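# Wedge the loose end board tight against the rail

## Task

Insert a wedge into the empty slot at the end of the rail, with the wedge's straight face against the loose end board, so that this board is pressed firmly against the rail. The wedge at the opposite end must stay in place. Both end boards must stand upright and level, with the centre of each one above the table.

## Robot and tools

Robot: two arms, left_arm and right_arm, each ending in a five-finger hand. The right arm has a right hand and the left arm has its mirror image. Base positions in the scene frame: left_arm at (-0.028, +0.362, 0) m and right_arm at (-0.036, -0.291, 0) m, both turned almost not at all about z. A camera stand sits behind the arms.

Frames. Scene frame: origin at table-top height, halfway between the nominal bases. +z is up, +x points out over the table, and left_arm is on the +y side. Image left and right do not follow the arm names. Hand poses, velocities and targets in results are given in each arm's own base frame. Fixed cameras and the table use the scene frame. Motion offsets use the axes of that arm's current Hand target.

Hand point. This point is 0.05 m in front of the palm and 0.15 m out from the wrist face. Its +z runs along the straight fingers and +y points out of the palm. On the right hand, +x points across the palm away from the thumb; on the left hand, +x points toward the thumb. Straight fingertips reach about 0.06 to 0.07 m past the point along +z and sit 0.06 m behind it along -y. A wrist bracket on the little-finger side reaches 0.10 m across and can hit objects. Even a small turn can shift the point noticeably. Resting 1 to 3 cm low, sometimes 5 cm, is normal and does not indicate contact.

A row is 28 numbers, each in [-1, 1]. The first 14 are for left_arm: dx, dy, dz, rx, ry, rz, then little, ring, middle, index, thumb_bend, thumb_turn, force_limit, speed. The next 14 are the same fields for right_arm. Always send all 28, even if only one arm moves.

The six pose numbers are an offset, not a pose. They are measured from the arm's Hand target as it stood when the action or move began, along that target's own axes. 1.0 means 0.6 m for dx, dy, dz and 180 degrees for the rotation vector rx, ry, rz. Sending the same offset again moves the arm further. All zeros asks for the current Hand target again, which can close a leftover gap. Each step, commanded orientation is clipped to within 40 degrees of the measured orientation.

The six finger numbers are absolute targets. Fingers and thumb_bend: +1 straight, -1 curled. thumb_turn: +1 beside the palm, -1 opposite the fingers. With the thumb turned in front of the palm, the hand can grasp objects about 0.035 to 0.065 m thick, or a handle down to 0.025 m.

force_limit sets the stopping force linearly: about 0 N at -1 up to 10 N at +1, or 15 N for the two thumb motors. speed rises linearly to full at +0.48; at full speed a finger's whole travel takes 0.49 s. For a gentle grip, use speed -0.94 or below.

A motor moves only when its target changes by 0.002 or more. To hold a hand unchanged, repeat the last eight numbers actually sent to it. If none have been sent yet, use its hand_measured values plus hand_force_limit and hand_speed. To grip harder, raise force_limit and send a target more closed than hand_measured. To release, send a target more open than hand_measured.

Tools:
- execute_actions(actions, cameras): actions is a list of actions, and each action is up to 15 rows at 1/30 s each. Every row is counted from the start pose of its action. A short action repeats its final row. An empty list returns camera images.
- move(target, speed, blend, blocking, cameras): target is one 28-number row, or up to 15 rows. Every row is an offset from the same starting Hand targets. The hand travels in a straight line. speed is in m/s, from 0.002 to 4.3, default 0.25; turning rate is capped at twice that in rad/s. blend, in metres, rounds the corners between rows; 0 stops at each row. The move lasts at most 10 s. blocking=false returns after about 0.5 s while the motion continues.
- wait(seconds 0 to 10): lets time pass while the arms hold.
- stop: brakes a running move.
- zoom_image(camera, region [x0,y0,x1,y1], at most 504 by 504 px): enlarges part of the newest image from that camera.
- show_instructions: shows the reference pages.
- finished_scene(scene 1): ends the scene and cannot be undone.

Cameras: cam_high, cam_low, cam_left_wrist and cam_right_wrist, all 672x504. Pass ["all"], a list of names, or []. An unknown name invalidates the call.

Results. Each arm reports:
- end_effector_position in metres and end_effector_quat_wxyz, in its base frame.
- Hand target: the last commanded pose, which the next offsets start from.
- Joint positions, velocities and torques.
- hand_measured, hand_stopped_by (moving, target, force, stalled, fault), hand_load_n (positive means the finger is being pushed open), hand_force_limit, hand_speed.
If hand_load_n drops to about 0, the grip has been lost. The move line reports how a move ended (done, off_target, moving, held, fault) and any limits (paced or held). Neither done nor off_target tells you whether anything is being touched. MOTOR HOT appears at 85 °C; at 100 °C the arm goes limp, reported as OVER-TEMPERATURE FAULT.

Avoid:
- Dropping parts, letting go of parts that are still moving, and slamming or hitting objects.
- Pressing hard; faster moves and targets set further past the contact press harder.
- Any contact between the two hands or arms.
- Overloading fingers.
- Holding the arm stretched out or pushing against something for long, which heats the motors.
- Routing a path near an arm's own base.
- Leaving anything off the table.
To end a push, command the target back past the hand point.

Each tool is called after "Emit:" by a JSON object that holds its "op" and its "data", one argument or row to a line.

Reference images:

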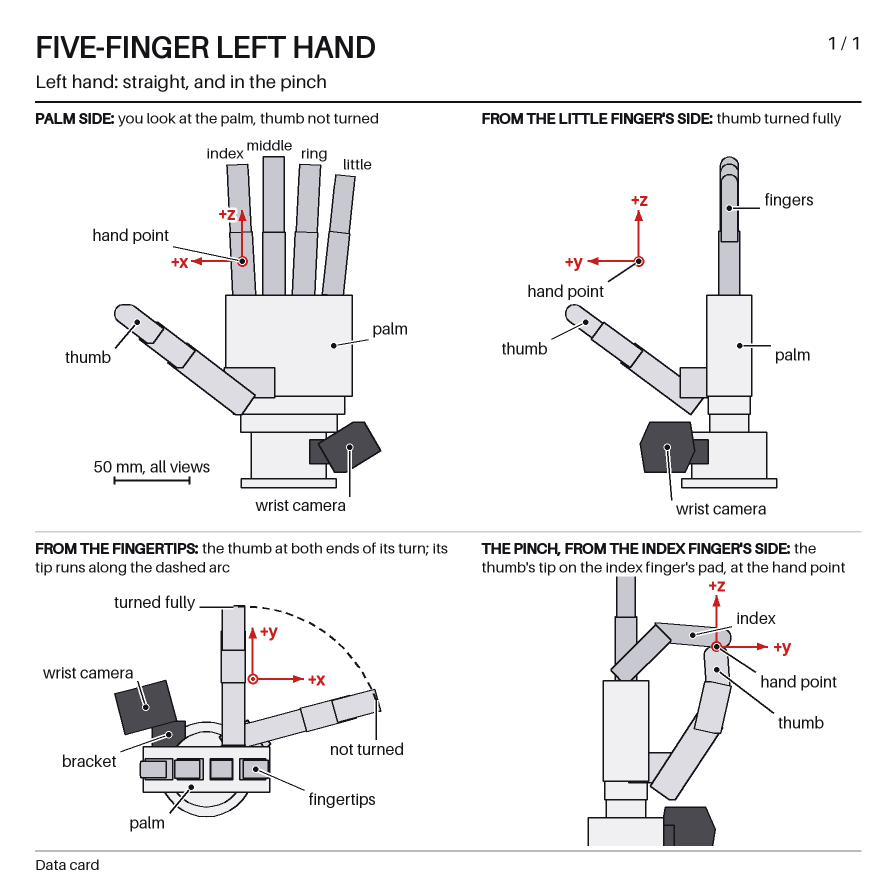

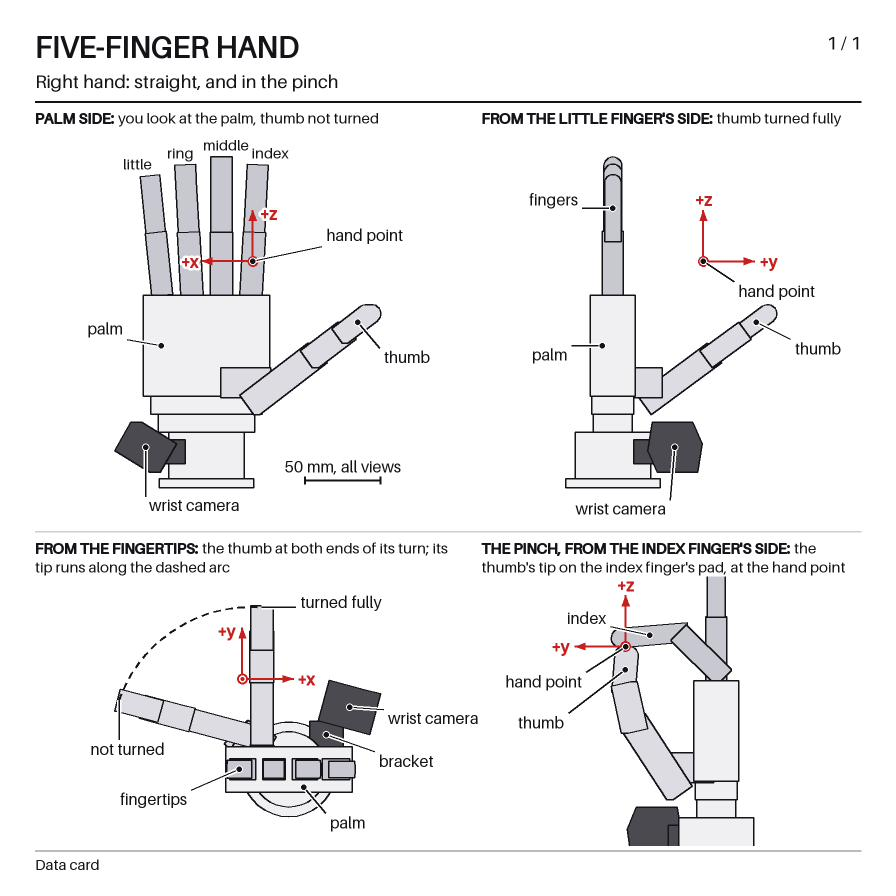

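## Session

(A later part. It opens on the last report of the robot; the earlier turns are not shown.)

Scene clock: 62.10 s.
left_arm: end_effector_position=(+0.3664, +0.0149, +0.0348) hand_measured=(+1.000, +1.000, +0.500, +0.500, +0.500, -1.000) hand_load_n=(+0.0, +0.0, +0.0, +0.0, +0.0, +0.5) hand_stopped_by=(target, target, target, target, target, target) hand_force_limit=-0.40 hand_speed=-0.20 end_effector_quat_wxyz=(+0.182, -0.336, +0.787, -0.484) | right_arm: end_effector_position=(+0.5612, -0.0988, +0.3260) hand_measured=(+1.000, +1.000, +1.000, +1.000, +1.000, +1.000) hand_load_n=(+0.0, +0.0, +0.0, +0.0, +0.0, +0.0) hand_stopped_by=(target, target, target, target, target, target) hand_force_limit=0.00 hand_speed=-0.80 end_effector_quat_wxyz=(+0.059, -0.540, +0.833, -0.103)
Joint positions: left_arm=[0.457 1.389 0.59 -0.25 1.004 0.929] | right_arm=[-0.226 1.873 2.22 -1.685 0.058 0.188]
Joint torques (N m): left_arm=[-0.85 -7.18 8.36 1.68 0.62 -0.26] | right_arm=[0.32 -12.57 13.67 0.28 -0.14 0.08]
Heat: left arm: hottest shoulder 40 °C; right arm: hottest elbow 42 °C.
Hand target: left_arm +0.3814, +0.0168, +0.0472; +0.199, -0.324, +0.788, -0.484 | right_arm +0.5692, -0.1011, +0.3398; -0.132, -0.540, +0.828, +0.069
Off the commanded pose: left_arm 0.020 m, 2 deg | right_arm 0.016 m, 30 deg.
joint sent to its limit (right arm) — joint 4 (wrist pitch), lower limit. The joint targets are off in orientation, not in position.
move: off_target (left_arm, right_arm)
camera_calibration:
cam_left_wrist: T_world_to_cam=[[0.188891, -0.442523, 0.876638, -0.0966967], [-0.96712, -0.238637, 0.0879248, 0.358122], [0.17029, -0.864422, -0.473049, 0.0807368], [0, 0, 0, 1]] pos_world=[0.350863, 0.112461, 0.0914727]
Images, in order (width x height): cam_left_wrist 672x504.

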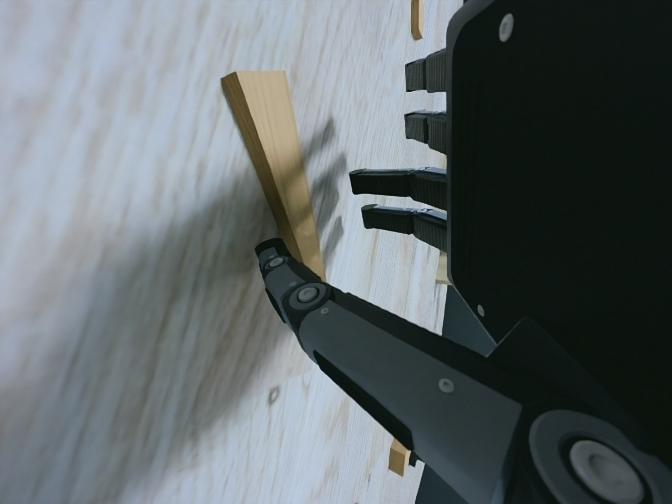

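Emit:
{"op": "move", "data": {
  "target": [
    [0.0012,-0.0408,-0.03,0,0,0,1,1,0.5,0.5,0.5,-1,-0.4,-0.2, 0,0,0,0,0,0,1,1,1,1,1,1,0,-0.8],
    [0.0027,0.0313,-0.002,0,0,0,1,1,0.5,0.5,0.5,-1,-0.4,-0.2, 0,0,0,0,0,0,1,1,1,1,1,1,0,-0.8]
  ],
  "speed": 0.12,
  "cameras": ["cam_left_wrist"]
}}

Emit:
{"op": "zoom_image", "data": {
  "camera": "cam_left_wrist",
  "region": [200, 80, 440, 320]
}}

Scene clock: 64.73 s.
left_arm: end_effector_position=(+0.3752, +0.0186, +0.0365) hand_measured=(+1.000, +1.000, +0.500, +0.500, +0.500, -1.000) hand_load_n=(+0.0, +0.0, +0.0, +0.0, +0.0, +0.0) hand_stopped_by=(target, target, target, target, target, target) hand_force_limit=-0.40 hand_speed=-0.20 end_effector_quat_wxyz=(+0.193, -0.325, +0.788, -0.485) | right_arm: end_effector_position=(+0.5612, -0.0988, +0.3260) hand_measured=(+1.000, +1.000, +1.000, +1.000, +1.000, +1.000) hand_load_n=(+0.0, +0.0, +0.0, +0.0, +0.0, +0.0) hand_stopped_by=(target, target, target, target, target, target) hand_force_limit=0.00 hand_speed=-0.80 end_effector_quat_wxyz=(+0.059, -0.540, +0.833, -0.103)
Joint positions: left_arm=[0.457 1.403 0.603 -0.229 1.011 0.939] | right_arm=[-0.226 1.873 2.22 -1.685 0.058 0.188]
Joint torques (N m): left_arm=[1.2 -5.83 5.78 1.66 0.84 0.06] | right_arm=[0.32 -12.57 13.67 0.28 -0.14 0.09]
Heat: left arm: hottest shoulder 40 °C; right arm: hottest elbow 42 °C.
Hand target: left_arm +0.3736, +0.0224, +0.0311; +0.199, -0.324, +0.788, -0.484 | right_arm +0.5692, -0.1011, +0.3398; -0.132, -0.540, +0.828, +0.069
Off the commanded pose: left_arm 0.007 m, 1 deg | right_arm 0.016 m, 30 deg.
joint sent to its limit (right arm) — joint 4 (wrist pitch), lower limit. The joint targets are off in orientation, not in position.
move: off_target (right_arm)
camera_calibration:
cam_left_wrist: T_world_to_cam=[[0.160126, -0.452861, 0.877084, -0.0872727], [-0.971188, -0.23116, 0.0579528, 0.369818], [0.176502, -0.861093, -0.476828, 0.0809262], [0, 0, 0, 1]] pos_world=[0.358854, 0.115649, 0.0937015]
Images, in order (width x height): cam_left_wrist 672x504.

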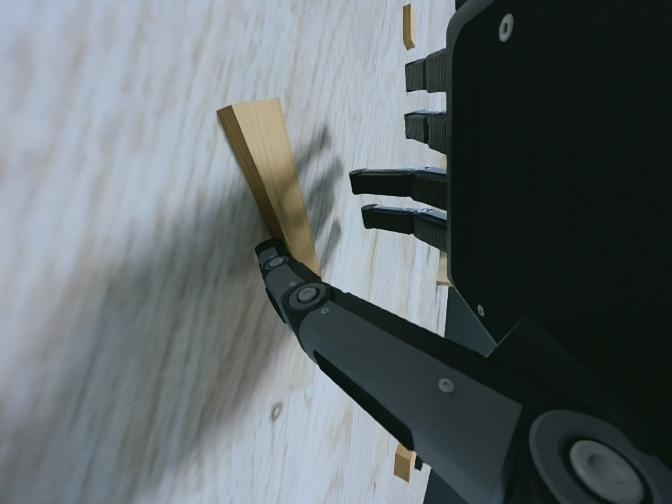

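Scaled by 2.100 from the camera's 672x504 image, which has a finer 960x720 frame.

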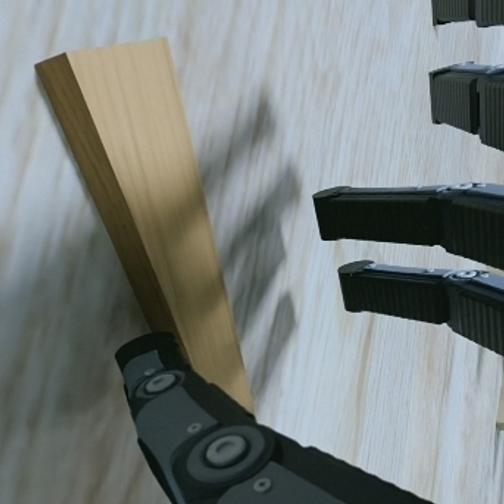

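Emit:
{"op": "move", "data": {
  "target": [-0.0003,0.0058,0.0105,0,0,0,1,1,0.5,0.5,0.5,-1,-0.4,-0.2, 0,0,0,0,0,0,1,1,1,1,1,1,0,-0.8],
  "speed": 0.06,
  "cameras": ["cam_left_wrist"]
}}

Emit:
{"op": "zoom_image", "data": {
  "camera": "cam_left_wrist",
  "region": [200, 80, 440, 320]
}}

Scene clock: 66.93 s.
left_arm: end_effector_position=(+0.3778, +0.0200, +0.0305) hand_measured=(+1.000, +1.000, +0.500, +0.500, +0.500, -1.000) hand_load_n=(+0.0, +0.0, +0.0, +0.0, +0.0, +0.0) hand_stopped_by=(target, target, target, target, target, target) hand_force_limit=-0.40 hand_speed=-0.20 end_effector_quat_wxyz=(+0.200, -0.322, +0.789, -0.485) | right_arm: end_effector_position=(+0.5612, -0.0988, +0.3260) hand_measured=(+1.000, +1.000, +1.000, +1.000, +1.000, +1.000) hand_load_n=(+0.0, +0.0, +0.0, +0.0, +0.0, +0.0) hand_stopped_by=(target, target, target, target, target, target) hand_force_limit=0.00 hand_speed=-0.80 end_effector_quat_wxyz=(+0.059, -0.540, +0.833, -0.103)
Joint positions: left_arm=[0.457 1.421 0.596 -0.189 1.01 0.939] | right_arm=[-0.226 1.873 2.22 -1.685 0.058 0.188]
Joint torques (N m): left_arm=[0.38 -5.95 5.78 1.8 0.62 -0.14] | right_arm=[0.32 -12.57 13.67 0.27 -0.14 0.08]
Heat: left arm: hottest shoulder 40 °C; right arm: hottest elbow 42 °C.
Hand target: left_arm +0.3766, +0.0197, +0.0251; +0.199, -0.324, +0.788, -0.484 | right_arm +0.5692, -0.1011, +0.3398; -0.132, -0.540, +0.828, +0.069
Off the commanded pose: left_arm 0.006 m, 0 deg | right_arm 0.016 m, 30 deg.
joint sent to its limit (right arm) — joint 4 (wrist pitch), lower limit. The joint targets are off in orientation, not in position.
move: off_target (right_arm)
camera_calibration:
cam_left_wrist: T_world_to_cam=[[0.148884, -0.459044, 0.875849, -0.077422], [-0.971753, -0.231933, 0.0436266, 0.373772], [0.183112, -0.857604, -0.480608, 0.0763763], [0, 0, 0, 1]] pos_world=[0.360755, 0.116651, 0.0882107]
Images, in order (width x height): cam_left_wrist 672x504.

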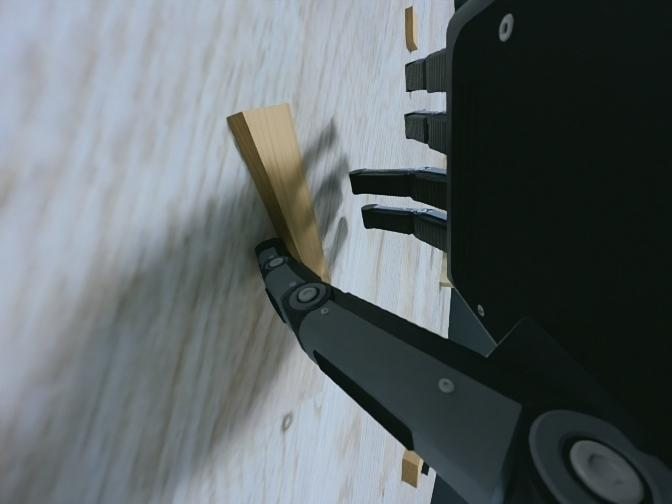

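Scaled by 2.100 from the camera's 672x504 image, which has a finer 960x720 frame.

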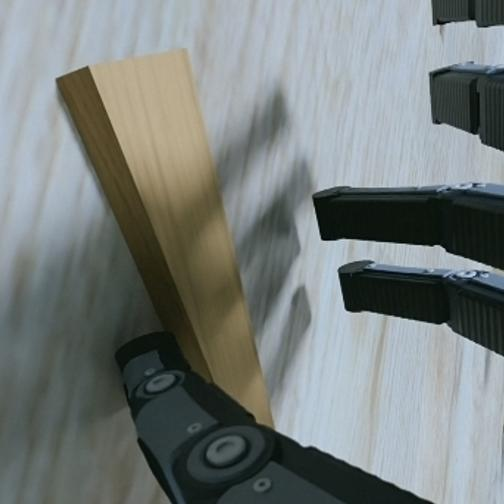

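Emit:
{"op": "move", "data": {
  "target": [0,0,0,0,0,0,1,1,0.02,-0.02,0.5,-1,-0.4,-0.5, 0,0,0,0,0,0,1,1,1,1,1,1,0,-0.8],
  "speed": 0.05,
  "cameras": ["cam_left_wrist"]
}}

Emit:
{"op": "zoom_image", "data": {
  "camera": "cam_left_wrist",
  "region": [200, 80, 440, 320]
}}

Scene clock: 68.77 s.
left_arm: end_effector_position=(+0.3779, +0.0201, +0.0305) hand_measured=(+1.000, +1.000, +0.020, -0.020, +0.500, -1.000) hand_load_n=(+0.0, +0.0, +0.0, +0.0, +0.0, +0.0) hand_stopped_by=(target, target, target, target, target, target) hand_force_limit=-0.40 hand_speed=-0.50 end_effector_quat_wxyz=(+0.200, -0.321, +0.789, -0.484) | right_arm: end_effector_position=(+0.5612, -0.0988, +0.3260) hand_measured=(+1.000, +1.000, +1.000, +1.000, +1.000, +1.000) hand_load_n=(+0.0, +0.0, +0.0, +0.0, -0.5, +0.0) hand_stopped_by=(target, target, target, target, target, target) hand_force_limit=0.00 hand_speed=-0.80 end_effector_quat_wxyz=(+0.059, -0.540, +0.833, -0.103)
Joint positions: left_arm=[0.457 1.421 0.596 -0.188 1.01 0.939] | right_arm=[-0.226 1.873 2.22 -1.685 0.058 0.188]
Joint torques (N m): left_arm=[0.32 -5.83 5.78 1.72 0.62 -0.14] | right_arm=[0.26 -12.63 13.67 0.27 -0.14 0.08]
Heat: left arm: hottest shoulder 40 °C; right arm: hottest elbow 42 °C.
Hand target: left_arm +0.3766, +0.0197, +0.0251; +0.199, -0.324, +0.788, -0.484 | right_arm +0.5692, -0.1011, +0.3398; -0.132, -0.540, +0.828, +0.069
Off the commanded pose: left_arm 0.006 m, 0 deg | right_arm 0.016 m, 30 deg.
joint sent to its limit (right arm) — joint 4 (wrist pitch), lower limit. The joint targets are off in orientation, not in position.
move: off_target (right_arm)
camera_calibration:
cam_left_wrist: T_world_to_cam=[[0.148547, -0.459217, 0.875816, -0.0772927], [-0.971768, -0.231951, 0.0432029, 0.373914], [0.183306, -0.857507, -0.480708, 0.0762855], [0, 0, 0, 1]] pos_world=[0.360855, 0.116651, 0.088211]
Images, in order (width x height): cam_left_wrist 672x504.

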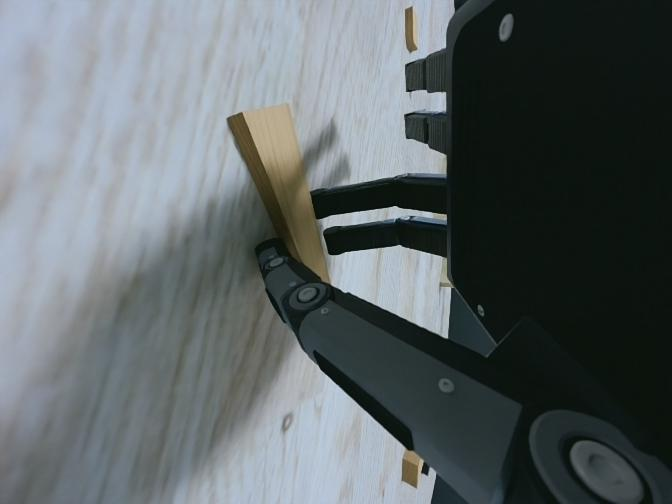

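Scaled by 2.100 from the camera's 672x504 image, which has a finer 960x720 frame.

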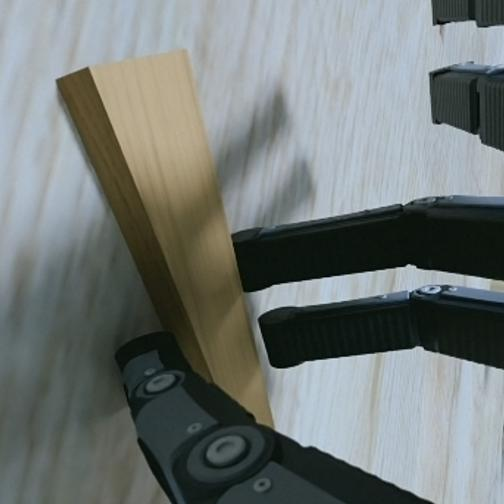

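Emit:
{"op": "move", "data": {
  "target": [0,0,0,0,0,0,1,1,-0.04,-0.12,0.5,-1,-0.4,-0.7, 0,0,0,0,0,0,1,1,1,1,1,1,0,-0.8],
  "speed": 0.05,
  "cameras": ["cam_left_wrist"]
}}

Emit:
{"op": "zoom_image", "data": {
  "camera": "cam_left_wrist",
  "region": [200, 80, 440, 320]
}}

Scene clock: 69.40 s.
left_arm: end_effector_position=(+0.3779, +0.0201, +0.0305) hand_measured=(+1.000, +1.000, -0.040, -0.120, +0.500, -1.000) hand_load_n=(+0.0, +0.0, +0.0, +0.0, +0.0, +0.0) hand_stopped_by=(target, target, target, target, target, target) hand_force_limit=-0.40 hand_speed=-0.70 end_effector_quat_wxyz=(+0.200, -0.321, +0.789, -0.484) | right_arm: end_effector_position=(+0.5612, -0.0988, +0.3260) hand_measured=(+1.000, +1.000, +1.000, +1.000, +1.000, +1.000) hand_load_n=(+0.0, +0.0, +0.0, +0.0, +0.0, +0.0) hand_stopped_by=(target, target, target, target, target, target) hand_force_limit=0.00 hand_speed=-0.80 end_effector_quat_wxyz=(+0.059, -0.540, +0.833, -0.103)
Joint positions: left_arm=[0.457 1.421 0.596 -0.188 1.01 0.939] | right_arm=[-0.226 1.873 2.22 -1.685 0.058 0.188]
Joint torques (N m): left_arm=[0.32 -5.95 5.78 1.76 0.62 -0.14] | right_arm=[0.32 -12.63 13.67 0.28 -0.14 0.08]
Heat: left arm: hottest shoulder 40 °C; right arm: hottest elbow 42 °C.
Hand target: left_arm +0.3766, +0.0197, +0.0251; +0.199, -0.324, +0.788, -0.484 | right_arm +0.5692, -0.1011, +0.3398; -0.132, -0.540, +0.828, +0.069
Off the commanded pose: left_arm 0.006 m, 0 deg | right_arm 0.016 m, 30 deg.
joint sent to its limit (right arm) — joint 4 (wrist pitch), lower limit. The joint targets are off in orientation, not in position.
move: off_target (right_arm)
camera_calibration:
cam_left_wrist: T_world_to_cam=[[0.148547, -0.459217, 0.875816, -0.0772927], [-0.971768, -0.231951, 0.0432029, 0.373914], [0.183306, -0.857507, -0.480708, 0.0762855], [0, 0, 0, 1]] pos_world=[0.360855, 0.116651, 0.088211]
Images, in order (width x height): cam_left_wrist 672x504.

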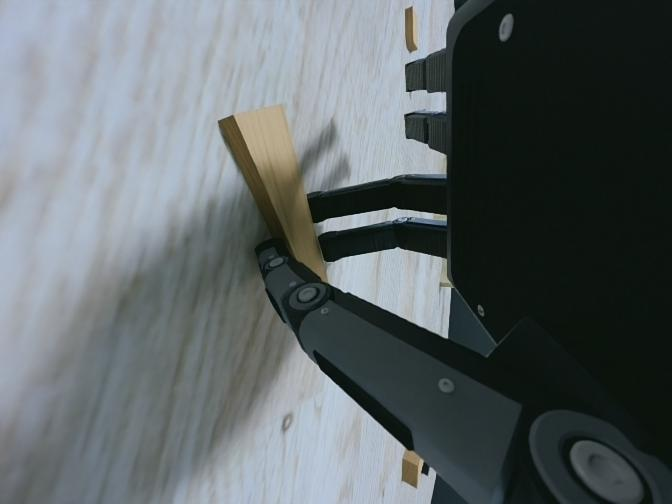

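Scaled by 2.100 from the camera's 672x504 image, which has a finer 960x720 frame.

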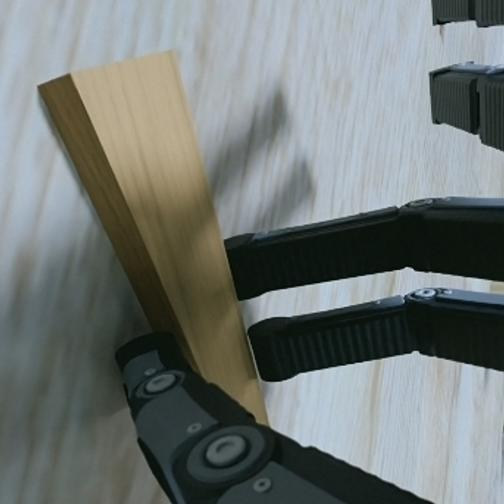

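Emit:
{"op": "move", "data": {
  "target": [0,0,0,0,0,0,1,1,-0.12,-0.22,0.5,-1,-0.4,-0.8, 0,0,0,0,0,0,1,1,1,1,1,1,0,-0.8],
  "speed": 0.05,
  "cameras": ["cam_left_wrist"]
}}

Emit:
{"op": "zoom_image", "data": {
  "camera": "cam_left_wrist",
  "region": [200, 80, 440, 320]
}}

Scene clock: 70.03 s.
left_arm: end_effector_position=(+0.3779, +0.0201, +0.0305) hand_measured=(+1.000, +1.000, -0.120, -0.220, +0.500, -1.000) hand_load_n=(+0.0, +0.0, +2.0, +0.0, +1.5, +1.0) hand_stopped_by=(target, target, target, target, target, target) hand_force_limit=-0.40 hand_speed=-0.80 end_effector_quat_wxyz=(+0.200, -0.321, +0.789, -0.484) | right_arm: end_effector_position=(+0.5612, -0.0988, +0.3260) hand_measured=(+1.000, +1.000, +1.000, +1.000, +1.000, +1.000) hand_load_n=(+0.0, +0.0, +0.0, +0.0, -0.5, +0.0) hand_stopped_by=(target, target, target, target, target, target) hand_force_limit=0.00 hand_speed=-0.80 end_effector_quat_wxyz=(+0.059, -0.540, +0.833, -0.103)
Joint positions: left_arm=[0.457 1.421 0.596 -0.188 1.01 0.939] | right_arm=[-0.226 1.873 2.22 -1.685 0.058 0.188]
Joint torques (N m): left_arm=[0.32 -5.95 5.82 1.69 0.61 -0.14] | right_arm=[0.32 -12.57 13.67 0.27 -0.14 0.08]
Heat: left arm: hottest shoulder 40 °C; right arm: hottest elbow 42 °C.
Hand target: left_arm +0.3766, +0.0197, +0.0251; +0.199, -0.324, +0.788, -0.484 | right_arm +0.5692, -0.1011, +0.3398; -0.132, -0.540, +0.828, +0.069
Off the commanded pose: left_arm 0.006 m, 0 deg | right_arm 0.016 m, 30 deg.
joint sent to its limit (right arm) — joint 4 (wrist pitch), lower limit. The joint targets are off in orientation, not in position.
move: off_target (right_arm)
camera_calibration:
cam_left_wrist: T_world_to_cam=[[0.148547, -0.459217, 0.875816, -0.0772927], [-0.971768, -0.231951, 0.0432029, 0.373914], [0.183306, -0.857507, -0.480708, 0.0762855], [0, 0, 0, 1]] pos_world=[0.360855, 0.116651, 0.088211]
Images, in order (width x height): cam_left_wrist 672x504.

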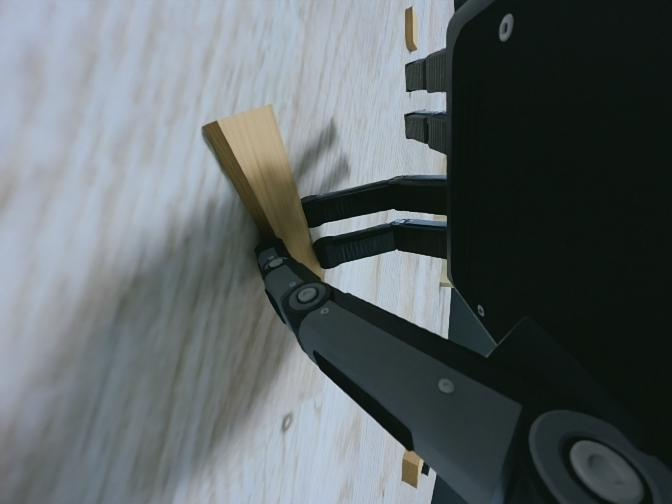

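Scaled by 2.100 from the camera's 672x504 image, which has a finer 960x720 frame.

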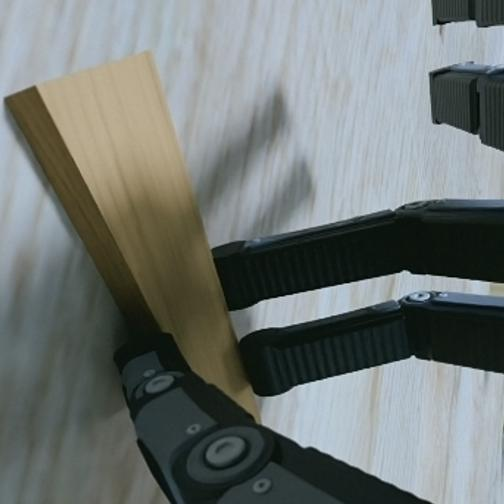

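Emit:
{"op": "move", "data": {
  "target": [0,0,0,0,0,0,1,1,-0.12,-0.4,0.5,-1,-0.6,-0.9, 0,0,0,0,0,0,1,1,1,1,1,1,0,-0.8],
  "speed": 0.05,
  "cameras": ["cam_left_wrist"]
}}

Emit:
{"op": "zoom_image", "data": {
  "camera": "cam_left_wrist",
  "region": [200, 80, 440, 320]
}}

Scene clock: 71.17 s.
left_arm: end_effector_position=(+0.3779, +0.0201, +0.0305) hand_measured=(+1.000, +1.000, -0.120, -0.400, +0.500, -1.000) hand_load_n=(+0.0, +0.0, +2.0, +0.0, +1.5, +1.0) hand_stopped_by=(target, target, target, target, target, target) hand_force_limit=-0.60 hand_speed=-0.90 end_effector_quat_wxyz=(+0.200, -0.321, +0.789, -0.484) | right_arm: end_effector_position=(+0.5612, -0.0988, +0.3260) hand_measured=(+1.000, +1.000, +1.000, +1.000, +1.000, +1.000) hand_load_n=(+0.0, +0.0, +0.0, +0.0, +0.0, +0.0) hand_stopped_by=(target, target, target, target, target, target) hand_force_limit=0.00 hand_speed=-0.80 end_effector_quat_wxyz=(+0.059, -0.540, +0.833, -0.103)
Joint positions: left_arm=[0.457 1.421 0.596 -0.188 1.01 0.939] | right_arm=[-0.226 1.873 2.22 -1.685 0.058 0.188]
Joint torques (N m): left_arm=[0.38 -6.01 5.76 1.72 0.61 -0.15] | right_arm=[0.32 -12.57 13.68 0.28 -0.14 0.08]
Heat: left arm: hottest shoulder 39 °C; right arm: hottest elbow 43 °C.
Hand target: left_arm +0.3766, +0.0197, +0.0251; +0.199, -0.324, +0.788, -0.484 | right_arm +0.5692, -0.1011, +0.3398; -0.132, -0.540, +0.828, +0.069
Off the commanded pose: left_arm 0.006 m, 0 deg | right_arm 0.016 m, 30 deg.
joint sent to its limit (right arm) — joint 4 (wrist pitch), lower limit. The joint targets are off in orientation, not in position.
move: off_target (right_arm)
camera_calibration:
cam_left_wrist: T_world_to_cam=[[0.148547, -0.459217, 0.875816, -0.0772927], [-0.971768, -0.231951, 0.0432029, 0.373914], [0.183306, -0.857507, -0.480708, 0.0762855], [0, 0, 0, 1]] pos_world=[0.360855, 0.116651, 0.088211]
Images, in order (width x height): cam_left_wrist 672x504.

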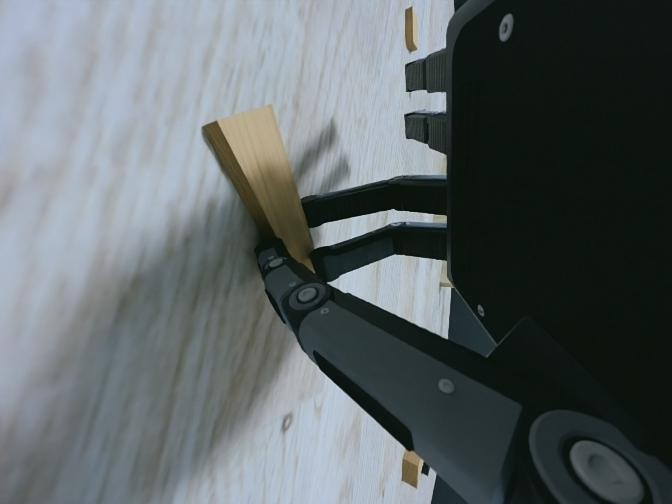

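Scaled by 2.100 from the camera's 672x504 image, which has a finer 960x720 frame.

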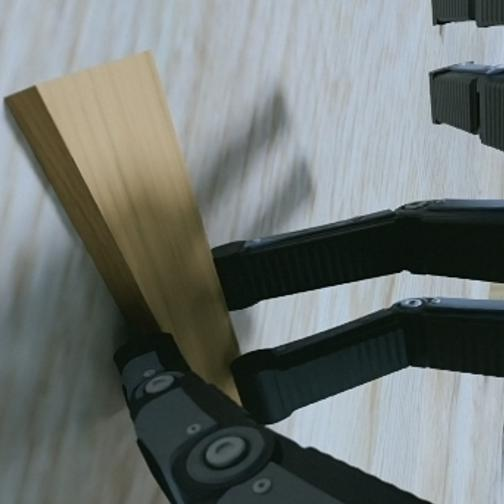

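Emit:
{"op": "move", "data": {
  "target": [
    [0,0,0,0,0,0,1,1,-0.12,-0.25,0.5,-1,-0.6,-0.5, 0,0,0,0,0,0,1,1,1,1,1,1,0,-0.8],
    [0,0,0,0,0,0,1,1,-0.3,-0.25,0.5,-1,-0.1,-0.9, 0,0,0,0,0,0,1,1,1,1,1,1,0,-0.8]
  ],
  "speed": 0.05,
  "cameras": ["cam_left_wrist"]
}}

Emit:
{"op": "zoom_image", "data": {
  "camera": "cam_left_wrist",
  "region": [200, 80, 440, 320]
}}

Scene clock: 72.70 s.
left_arm: end_effector_position=(+0.3781, +0.0201, +0.0306) hand_measured=(+1.000, +1.000, -0.134, -0.250, +0.502, -1.000) hand_load_n=(+0.0, +0.0, +5.5, -0.5, +4.5, +1.5) hand_stopped_by=(target, target, force, target, target, target) hand_force_limit=-0.10 hand_speed=-0.90 end_effector_quat_wxyz=(+0.200, -0.321, +0.789, -0.484) | right_arm: end_effector_position=(+0.5612, -0.0988, +0.3260) hand_measured=(+1.000, +1.000, +1.000, +1.000, +1.000, +1.000) hand_load_n=(+0.0, +0.0, +0.0, +0.0, +0.0, +0.0) hand_stopped_by=(target, target, target, target, target, target) hand_force_limit=0.00 hand_speed=-0.80 end_effector_quat_wxyz=(+0.059, -0.540, +0.833, -0.103)
Joint positions: left_arm=[0.457 1.421 0.596 -0.188 1.01 0.939] | right_arm=[-0.226 1.873 2.22 -1.685 0.058 0.188]
Joint torques (N m): left_arm=[0.32 -5.89 5.78 1.7 0.62 -0.14] | right_arm=[0.32 -12.57 13.68 0.28 -0.14 0.08]
Heat: left arm: hottest shoulder 39 °C; right arm: hottest elbow 43 °C.
Hand target: left_arm +0.3766, +0.0197, +0.0251; +0.199, -0.324, +0.788, -0.484 | right_arm +0.5692, -0.1011, +0.3398; -0.132, -0.540, +0.828, +0.069
Off the commanded pose: left_arm 0.006 m, 0 deg | right_arm 0.016 m, 30 deg.
joint sent to its limit (right arm) — joint 4 (wrist pitch), lower limit. The joint targets are off in orientation, not in position.
move: off_target (right_arm)
camera_calibration:
cam_left_wrist: T_world_to_cam=[[0.147991, -0.459549, 0.875736, -0.077103], [-0.971797, -0.231956, 0.0425037, 0.374103], [0.1836, -0.857328, -0.480916, 0.0762926], [0, 0, 0, 1]] pos_world=[0.360956, 0.116751, 0.0883114]
Images, in order (width x height): cam_left_wrist 672x504.

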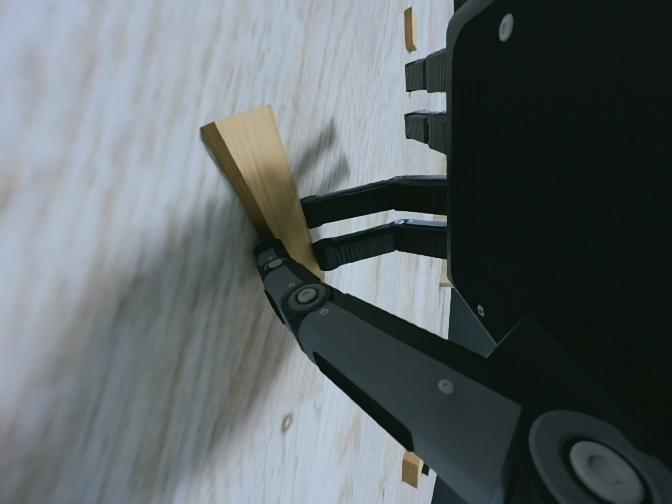

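Scaled by 2.100 from the camera's 672x504 image, which has a finer 960x720 frame.

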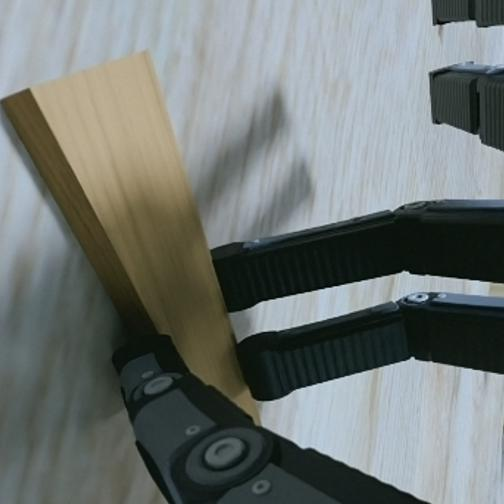

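Emit:
{"op": "move", "data": {
  "target": [0,-0.0892,-0.0452,0,0,0,1,1,-0.3,-0.25,0.5,-1,-0.1,-0.9, 0,0,0,0,0,0,1,1,1,1,1,1,0,-0.8],
  "speed": 0.1,
  "cameras": ["cam_left_wrist", "cam_high"]
}}

Emit:
{"op": "zoom_image", "data": {
  "camera": "cam_left_wrist",
  "region": [180, 60, 440, 320]
}}

Scene clock: 74.23 s.
left_arm: end_effector_position=(+0.3591, +0.0109, +0.0662) hand_measured=(+1.000, +1.000, -0.134, -0.250, +0.502, -1.000) hand_load_n=(+0.0, +0.0, +5.0, +0.0, +5.0, +1.5) hand_stopped_by=(target, target, force, target, target, target) hand_force_limit=-0.10 hand_speed=-0.90 end_effector_quat_wxyz=(+0.181, -0.333, +0.788, -0.485) | right_arm: end_effector_position=(+0.5612, -0.0988, +0.3260) hand_measured=(+1.000, +1.000, +1.000, +1.000, +1.000, +1.000) hand_load_n=(+0.5, +0.0, +0.0, +0.0, +0.0, +0.0) hand_stopped_by=(target, target, target, target, target, target) hand_force_limit=0.00 hand_speed=-0.80 end_effector_quat_wxyz=(+0.059, -0.540, +0.833, -0.103)
Joint positions: left_arm=[0.457 1.292 0.611 -0.376 1.01 0.939] | right_arm=[-0.226 1.873 2.22 -1.685 0.058 0.188]
Joint torques (N m): left_arm=[0.38 -6.42 10.63 0.38 0.67 -0.17] | right_arm=[0.32 -12.57 13.67 0.28 -0.14 0.08]
Heat: left arm: hottest shoulder 39 °C; right arm: hottest elbow 43 °C.
Hand target: left_arm +0.3766, +0.0197, +0.0851; +0.199, -0.324, +0.788, -0.484 | right_arm +0.5692, -0.1011, +0.3398; -0.132, -0.540, +0.828, +0.069
Off the commanded pose: left_arm 0.027 m, 2 deg | right_arm 0.016 m, 30 deg.
joint sent to its limit (right arm) — joint 4 (wrist pitch), lower limit. The joint targets are off in orientation, not in position.
move: off_target (left_arm, right_arm)
camera_calibration:
cam_left_wrist: T_world_to_cam=[[0.18384, -0.442526, 0.877709, -0.122927], [-0.969075, -0.23113, 0.0864458, 0.34809], [0.16461, -0.866458, -0.471332, 0.0952084], [0, 0, 0, 1]] pos_world=[0.344252, 0.108549, 0.122678]
Images, in order (width x height): cam_high 672x504, cam_left_wrist 672x504.

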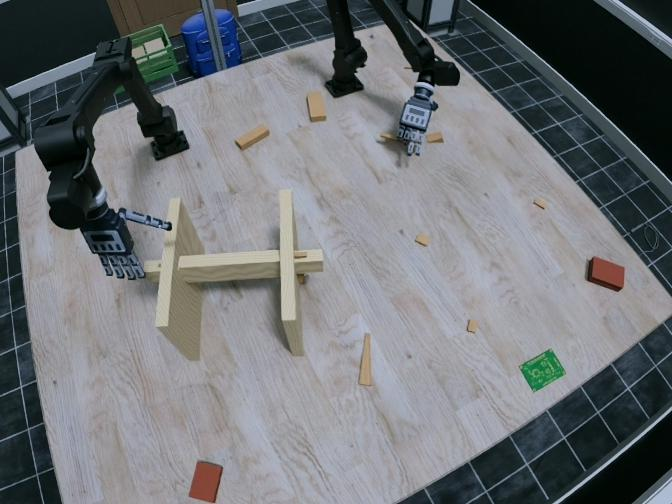

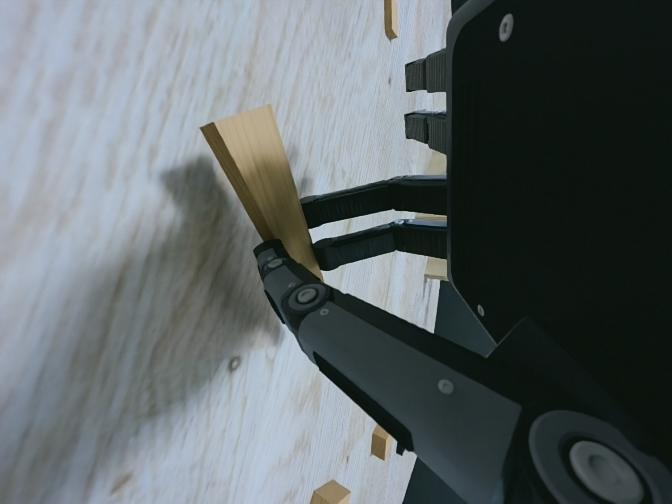

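Scaled by 1.938 from the camera's 672x504 image, which has a finer 960x720 frame.

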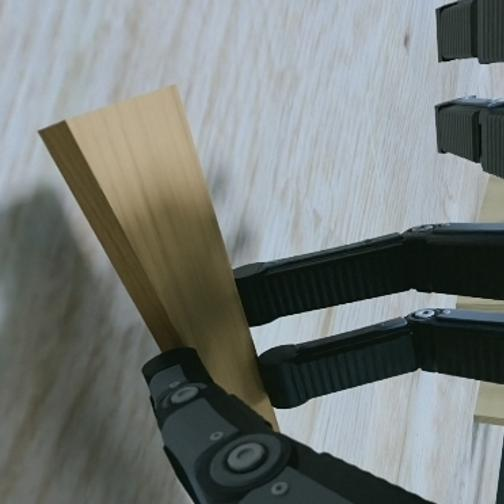

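Emit:
{"op": "move", "data": {
  "target": [0.4933,-0.204,0.2735,0,0.2576,0.1306,1,1,-0.3,-0.25,0.5,-1,-0.1,-0.9, 0,0,0,0,0,0,1,1,1,1,1,1,0,-0.8],
  "speed": 0.2,
  "cameras": ["all"]
}}

Scene clock: 80.70 s.
left_arm: end_effector_position=(+0.2947, -0.3194, +0.1051) hand_measured=(+1.000, +1.000, -0.134, -0.250, +0.502, -1.000) hand_load_n=(+0.0, +0.0, +5.0, +0.0, +5.0, +1.5) hand_stopped_by=(target, target, force, target, target, target) hand_force_limit=-0.10 hand_speed=-0.90 end_effector_quat_wxyz=(-0.040, +0.045, +0.853, -0.518) | right_arm: end_effector_position=(+0.5612, -0.0988, +0.3260) hand_measured=(+1.000, +1.000, +1.000, +1.000, +1.000, +1.000) hand_load_n=(+0.0, +0.0, +0.0, +0.0, +0.0, +0.0) hand_stopped_by=(target, target, target, target, target, target) hand_force_limit=0.00 hand_speed=-0.80 end_effector_quat_wxyz=(+0.059, -0.540, +0.833, -0.103)
Joint positions: left_arm=[-0.478 1.407 0.837 -0.418 0.988 0.878] | right_arm=[-0.226 1.873 2.22 -1.685 0.058 0.188]
Joint torques (N m): left_arm=[-0.56 -7.3 11.49 0.51 0.65 -0.17] | right_arm=[0.32 -12.57 13.67 0.28 -0.14 0.08]
Heat: left arm: hottest shoulder 39 °C; right arm: hottest elbow 43 °C.
Hand target: left_arm +0.3081, -0.3319, +0.1201; -0.034, +0.054, +0.850, -0.522 | right_arm +0.5692, -0.1011, +0.3398; -0.132, -0.540, +0.828, +0.069
Off the commanded pose: left_arm 0.024 m, 1 deg | right_arm 0.016 m, 30 deg.
joint sent to its limit (right arm) — joint 4 (wrist pitch), lower limit. The joint targets are off in orientation, not in position.
move: off_target (left_arm, right_arm)
camera_calibration:
cam_left_wrist: T_world_to_cam=[[-0.244756, -0.414374, 0.876578, -0.155966], [-0.787253, 0.612666, 0.0698036, 0.423638], [-0.565974, -0.673004, -0.476171, 0.115595], [0, 0, 0, 1]] pos_world=[0.360761, -0.246381, 0.162188]
cam_right_wrist: T_world_to_cam=[[-0.973452, 0.144569, -0.177455, 0.612761], [0.045619, 0.882273, 0.468523, -0.0979847], [0.224298, 0.447989, -0.865446, 0.317041], [0, 0, 0, 1]] pos_world=[0.529852, -0.144168, 0.429028]

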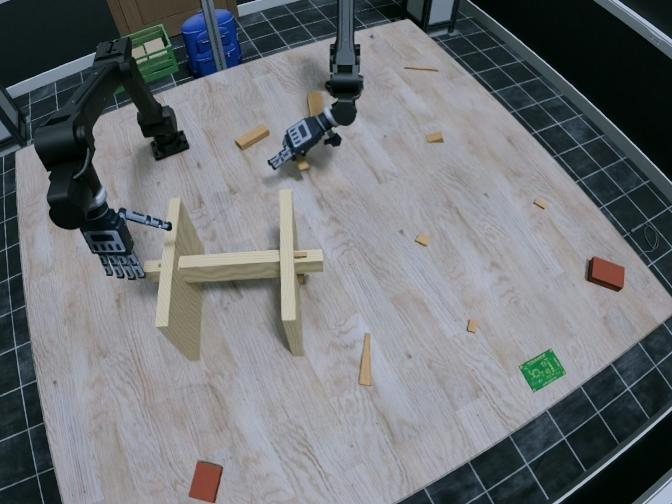

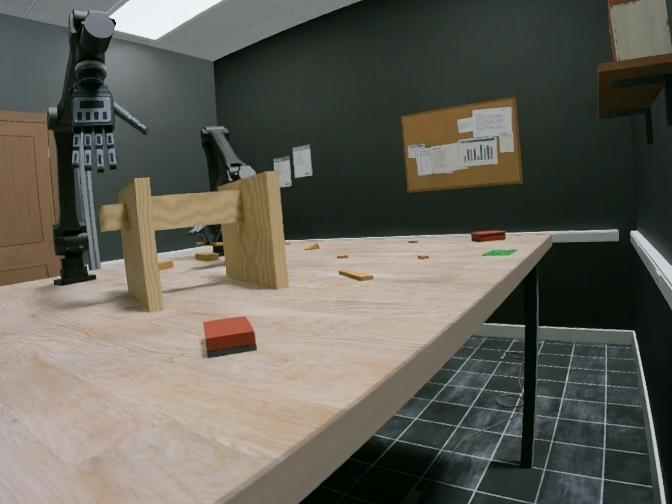

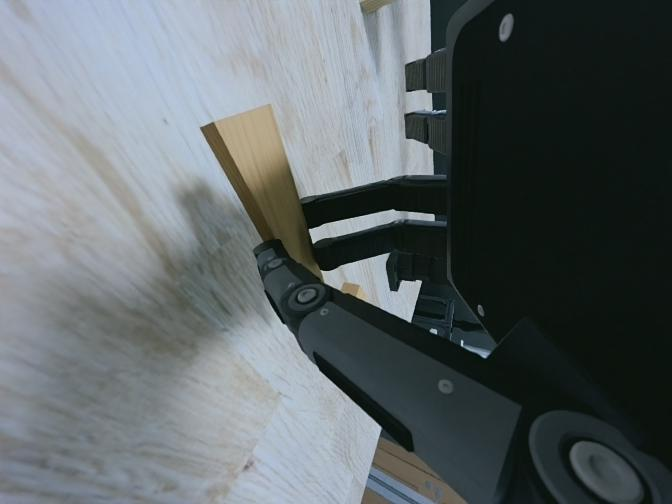

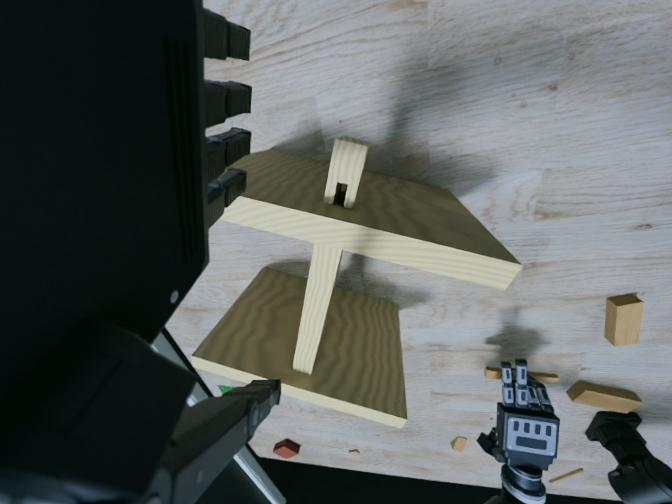

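Emit:
{"op": "move", "data": {
  "target": [0,0.1307,0.0661,0,0,0,1,1,-0.3,-0.25,0.5,-1,-0.1,-0.9, 0,0,0,0,0,0,1,1,1,1,1,1,0,-0.8],
  "speed": 0.1,
  "cameras": ["cam_left_wrist"]
}}

Scene clock: 82.57 s.
left_arm: end_effector_position=(+0.3116, -0.3282, +0.0364) hand_measured=(+1.000, +1.000, -0.134, -0.250, +0.502, -1.000) hand_load_n=(+0.0, +0.0, +5.0, +0.0, +5.0, +1.5) hand_stopped_by=(target, target, force, target, target, target) hand_force_limit=-0.10 hand_speed=-0.90 end_effector_quat_wxyz=(-0.032, +0.050, +0.851, -0.522) | right_arm: end_effector_position=(+0.5612, -0.0988, +0.3260) hand_measured=(+1.000, +1.000, +1.000, +1.000, +1.000, +1.000) hand_load_n=(+0.0, +0.0, +0.0, +0.0, +0.0, +0.0) hand_stopped_by=(target, target, target, target, target, target) hand_force_limit=0.00 hand_speed=-0.80 end_effector_quat_wxyz=(+0.059, -0.540, +0.833, -0.103)
Joint positions: left_arm=[-0.478 1.579 0.795 -0.183 0.988 0.878] | right_arm=[-0.226 1.873 2.22 -1.685 0.058 0.188]
Joint torques (N m): left_arm=[-0.56 -8.59 6.16 1.81 0.63 -0.15] | right_arm=[0.32 -12.63 13.67 0.28 -0.14 0.09]
Heat: left arm: hottest shoulder 39 °C; right arm: hottest elbow 43 °C.
Hand target: left_arm +0.3079, -0.3317, +0.0321; -0.034, +0.054, +0.850, -0.522 | right_arm +0.5692, -0.1011, +0.3398; -0.132, -0.540, +0.828, +0.069
Off the commanded pose: left_arm 0.007 m, 0 deg | right_arm 0.016 m, 30 deg.
joint sent to its limit (right arm) — joint 4 (wrist pitch), lower limit. The joint targets are off in orientation, not in position.
move: off_target (right_arm)
camera_calibration:
cam_left_wrist: T_world_to_cam=[[-0.261426, -0.405763, 0.875793, -0.0871597], [-0.78833, 0.613311, 0.0488341, 0.448482], [-0.556948, -0.677648, -0.480211, 0.082407], [0, 0, 0, 1]] pos_world=[0.376663, -0.254582, 0.0940053]
Images, in order (width x height): cam_left_wrist 672x504.

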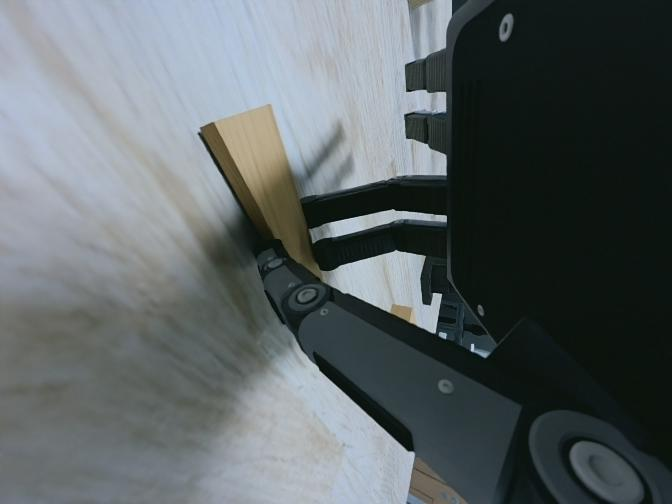

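Emit:
{"op": "move", "data": {
  "target": [0,0.0082,0.0042,0,0,0,1,1,-0.3,-0.25,0.5,-1,-0.1,-0.9, 0,0,0,0,0,0,1,1,1,1,1,1,0,-0.8],
  "speed": 0.04,
  "cameras": ["cam_left_wrist"]
}}

Emit:
{"op": "zoom_image", "data": {
  "camera": "cam_left_wrist",
  "region": [180, 80, 360, 300]
}}

Scene clock: 83.57 s.
left_arm: end_effector_position=(+0.3139, -0.3294, +0.0340) hand_measured=(+1.000, +1.000, -0.134, -0.250, +0.502, -1.000) hand_load_n=(-0.5, +0.0, +5.0, +0.0, +5.0, +1.5) hand_stopped_by=(target, target, force, target, target, target) hand_force_limit=-0.10 hand_speed=-0.90 end_effector_quat_wxyz=(-0.029, +0.052, +0.850, -0.523) | right_arm: end_effector_position=(+0.5612, -0.0988, +0.3260) hand_measured=(+1.000, +1.000, +1.000, +1.000, +1.000, +1.000) hand_load_n=(+0.0, +0.0, +0.0, +0.0, +0.0, +0.0) hand_stopped_by=(target, target, target, target, target, target) hand_force_limit=0.00 hand_speed=-0.80 end_effector_quat_wxyz=(+0.059, -0.540, +0.833, -0.103)
Joint positions: left_arm=[-0.478 1.588 0.795 -0.166 0.988 0.878] | right_arm=[-0.226 1.873 2.22 -1.685 0.058 0.188]
Joint torques (N m): left_arm=[-0.62 -8.41 5.82 1.91 0.64 -0.14] | right_arm=[0.32 -12.63 13.67 0.27 -0.14 0.09]
Heat: left arm: hottest shoulder 39 °C; right arm: hottest elbow 43 °C.
Hand target: left_arm +0.3080, -0.3318, +0.0266; -0.034, +0.054, +0.850, -0.522 | right_arm +0.5692, -0.1011, +0.3398; -0.132, -0.540, +0.828, +0.069
Off the commanded pose: left_arm 0.010 m, 1 deg | right_arm 0.016 m, 30 deg.
joint sent to its limit (right arm) — joint 4 (wrist pitch), lower limit. The joint targets are off in orientation, not in position.
move: off_target (right_arm)
camera_calibration:
cam_left_wrist: T_world_to_cam=[[-0.267927, -0.402374, 0.875392, -0.0818105], [-0.788664, 0.613483, 0.0406047, 0.451548], [-0.553376, -0.67951, -0.481706, 0.0799879], [0, 0, 0, 1]] pos_world=[0.378464, -0.255583, 0.091812]
Images, in order (width x height): cam_left_wrist 672x504.

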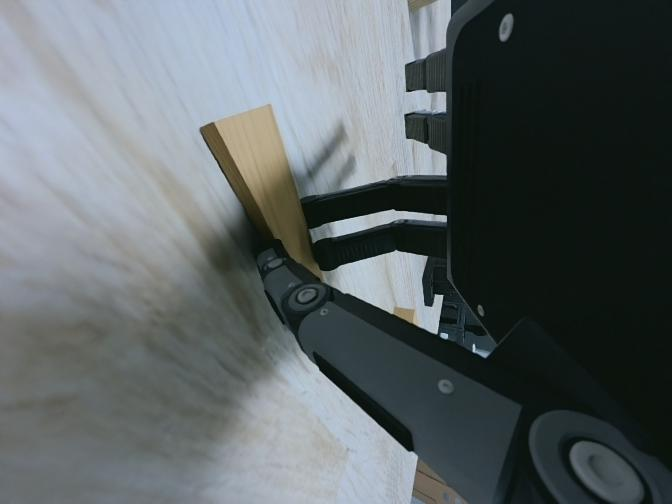

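Scaled by 2.291 from the camera's 672x504 image, which has a finer 960x720 frame.

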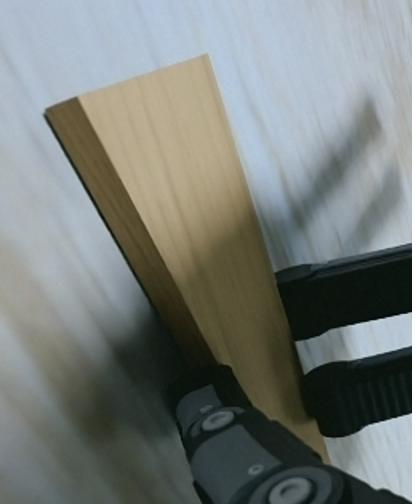

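Emit:
{"op": "move", "data": {
  "target": [0,0.006,0.003,0,0,0,1,1,-0.3,-0.25,0.5,-1,-0.1,-0.9, 0,0,0,0,0,0,1,1,1,1,1,1,0,-0.8],
  "speed": 0.04,
  "cameras": ["cam_left_wrist"]
}}

Emit:
{"op": "zoom_image", "data": {
  "camera": "cam_left_wrist",
  "region": [180, 80, 360, 300]
}}

Scene clock: 84.47 s.
left_arm: end_effector_position=(+0.3146, -0.3298, +0.0325) hand_measured=(+1.000, +1.000, -0.134, -0.250, +0.502, -1.000) hand_load_n=(+0.0, +0.0, +5.5, +0.0, +5.0, +1.5) hand_stopped_by=(target, target, force, target, target, target) hand_force_limit=-0.10 hand_speed=-0.90 end_effector_quat_wxyz=(-0.026, +0.054, +0.849, -0.525) | right_arm: end_effector_position=(+0.5612, -0.0988, +0.3260) hand_measured=(+1.000, +1.000, +1.000, +1.000, +1.000, +1.000) hand_load_n=(+0.0, +0.0, +0.0, +0.0, +0.0, +0.0) hand_stopped_by=(target, target, target, target, target, target) hand_force_limit=0.00 hand_speed=-0.80 end_effector_quat_wxyz=(+0.059, -0.540, +0.833, -0.103)
Joint positions: left_arm=[-0.478 1.591 0.793 -0.154 0.988 0.878] | right_arm=[-0.226 1.873 2.22 -1.685 0.058 0.188]
Joint torques (N m): left_arm=[-0.62 -8.12 5.76 1.74 0.64 -0.15] | right_arm=[0.32 -12.57 13.67 0.28 -0.14 0.08]
Heat: left arm: hottest shoulder 39 °C; right arm: hottest elbow 44 °C.
Hand target: left_arm +0.3081, -0.3318, +0.0227; -0.034, +0.054, +0.850, -0.522 | right_arm +0.5692, -0.1011, +0.3398; -0.132, -0.540, +0.828, +0.069
Off the commanded pose: left_arm 0.012 m, 1 deg | right_arm 0.016 m, 30 deg.
joint sent to its limit (right arm) — joint 4 (wrist pitch), lower limit. The joint targets are off in orientation, not in position.
move: off_target (left_arm, right_arm)
camera_calibration:
cam_left_wrist: T_world_to_cam=[[-0.27236, -0.399795, 0.875205, -0.0780921], [-0.788704, 0.613779, 0.0349336, 0.452729], [-0.551149, -0.680764, -0.482489, 0.0783146], [0, 0, 0, 1]] pos_world=[0.378963, -0.255783, 0.0903171]
Images, in order (width x height): cam_left_wrist 672x504.

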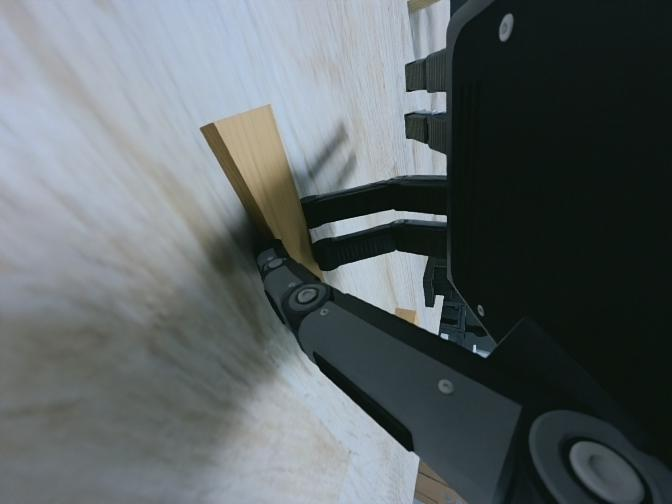

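Scaled by 2.291 from the camera's 672x504 image, which has a finer 960x720 frame.

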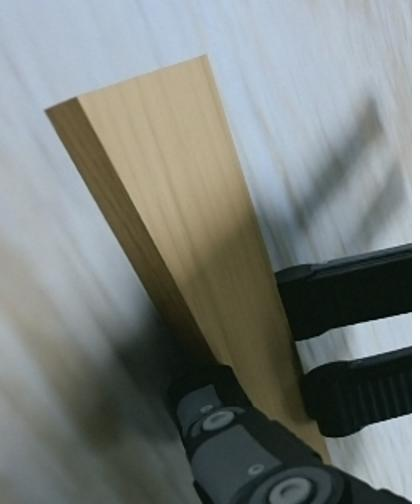

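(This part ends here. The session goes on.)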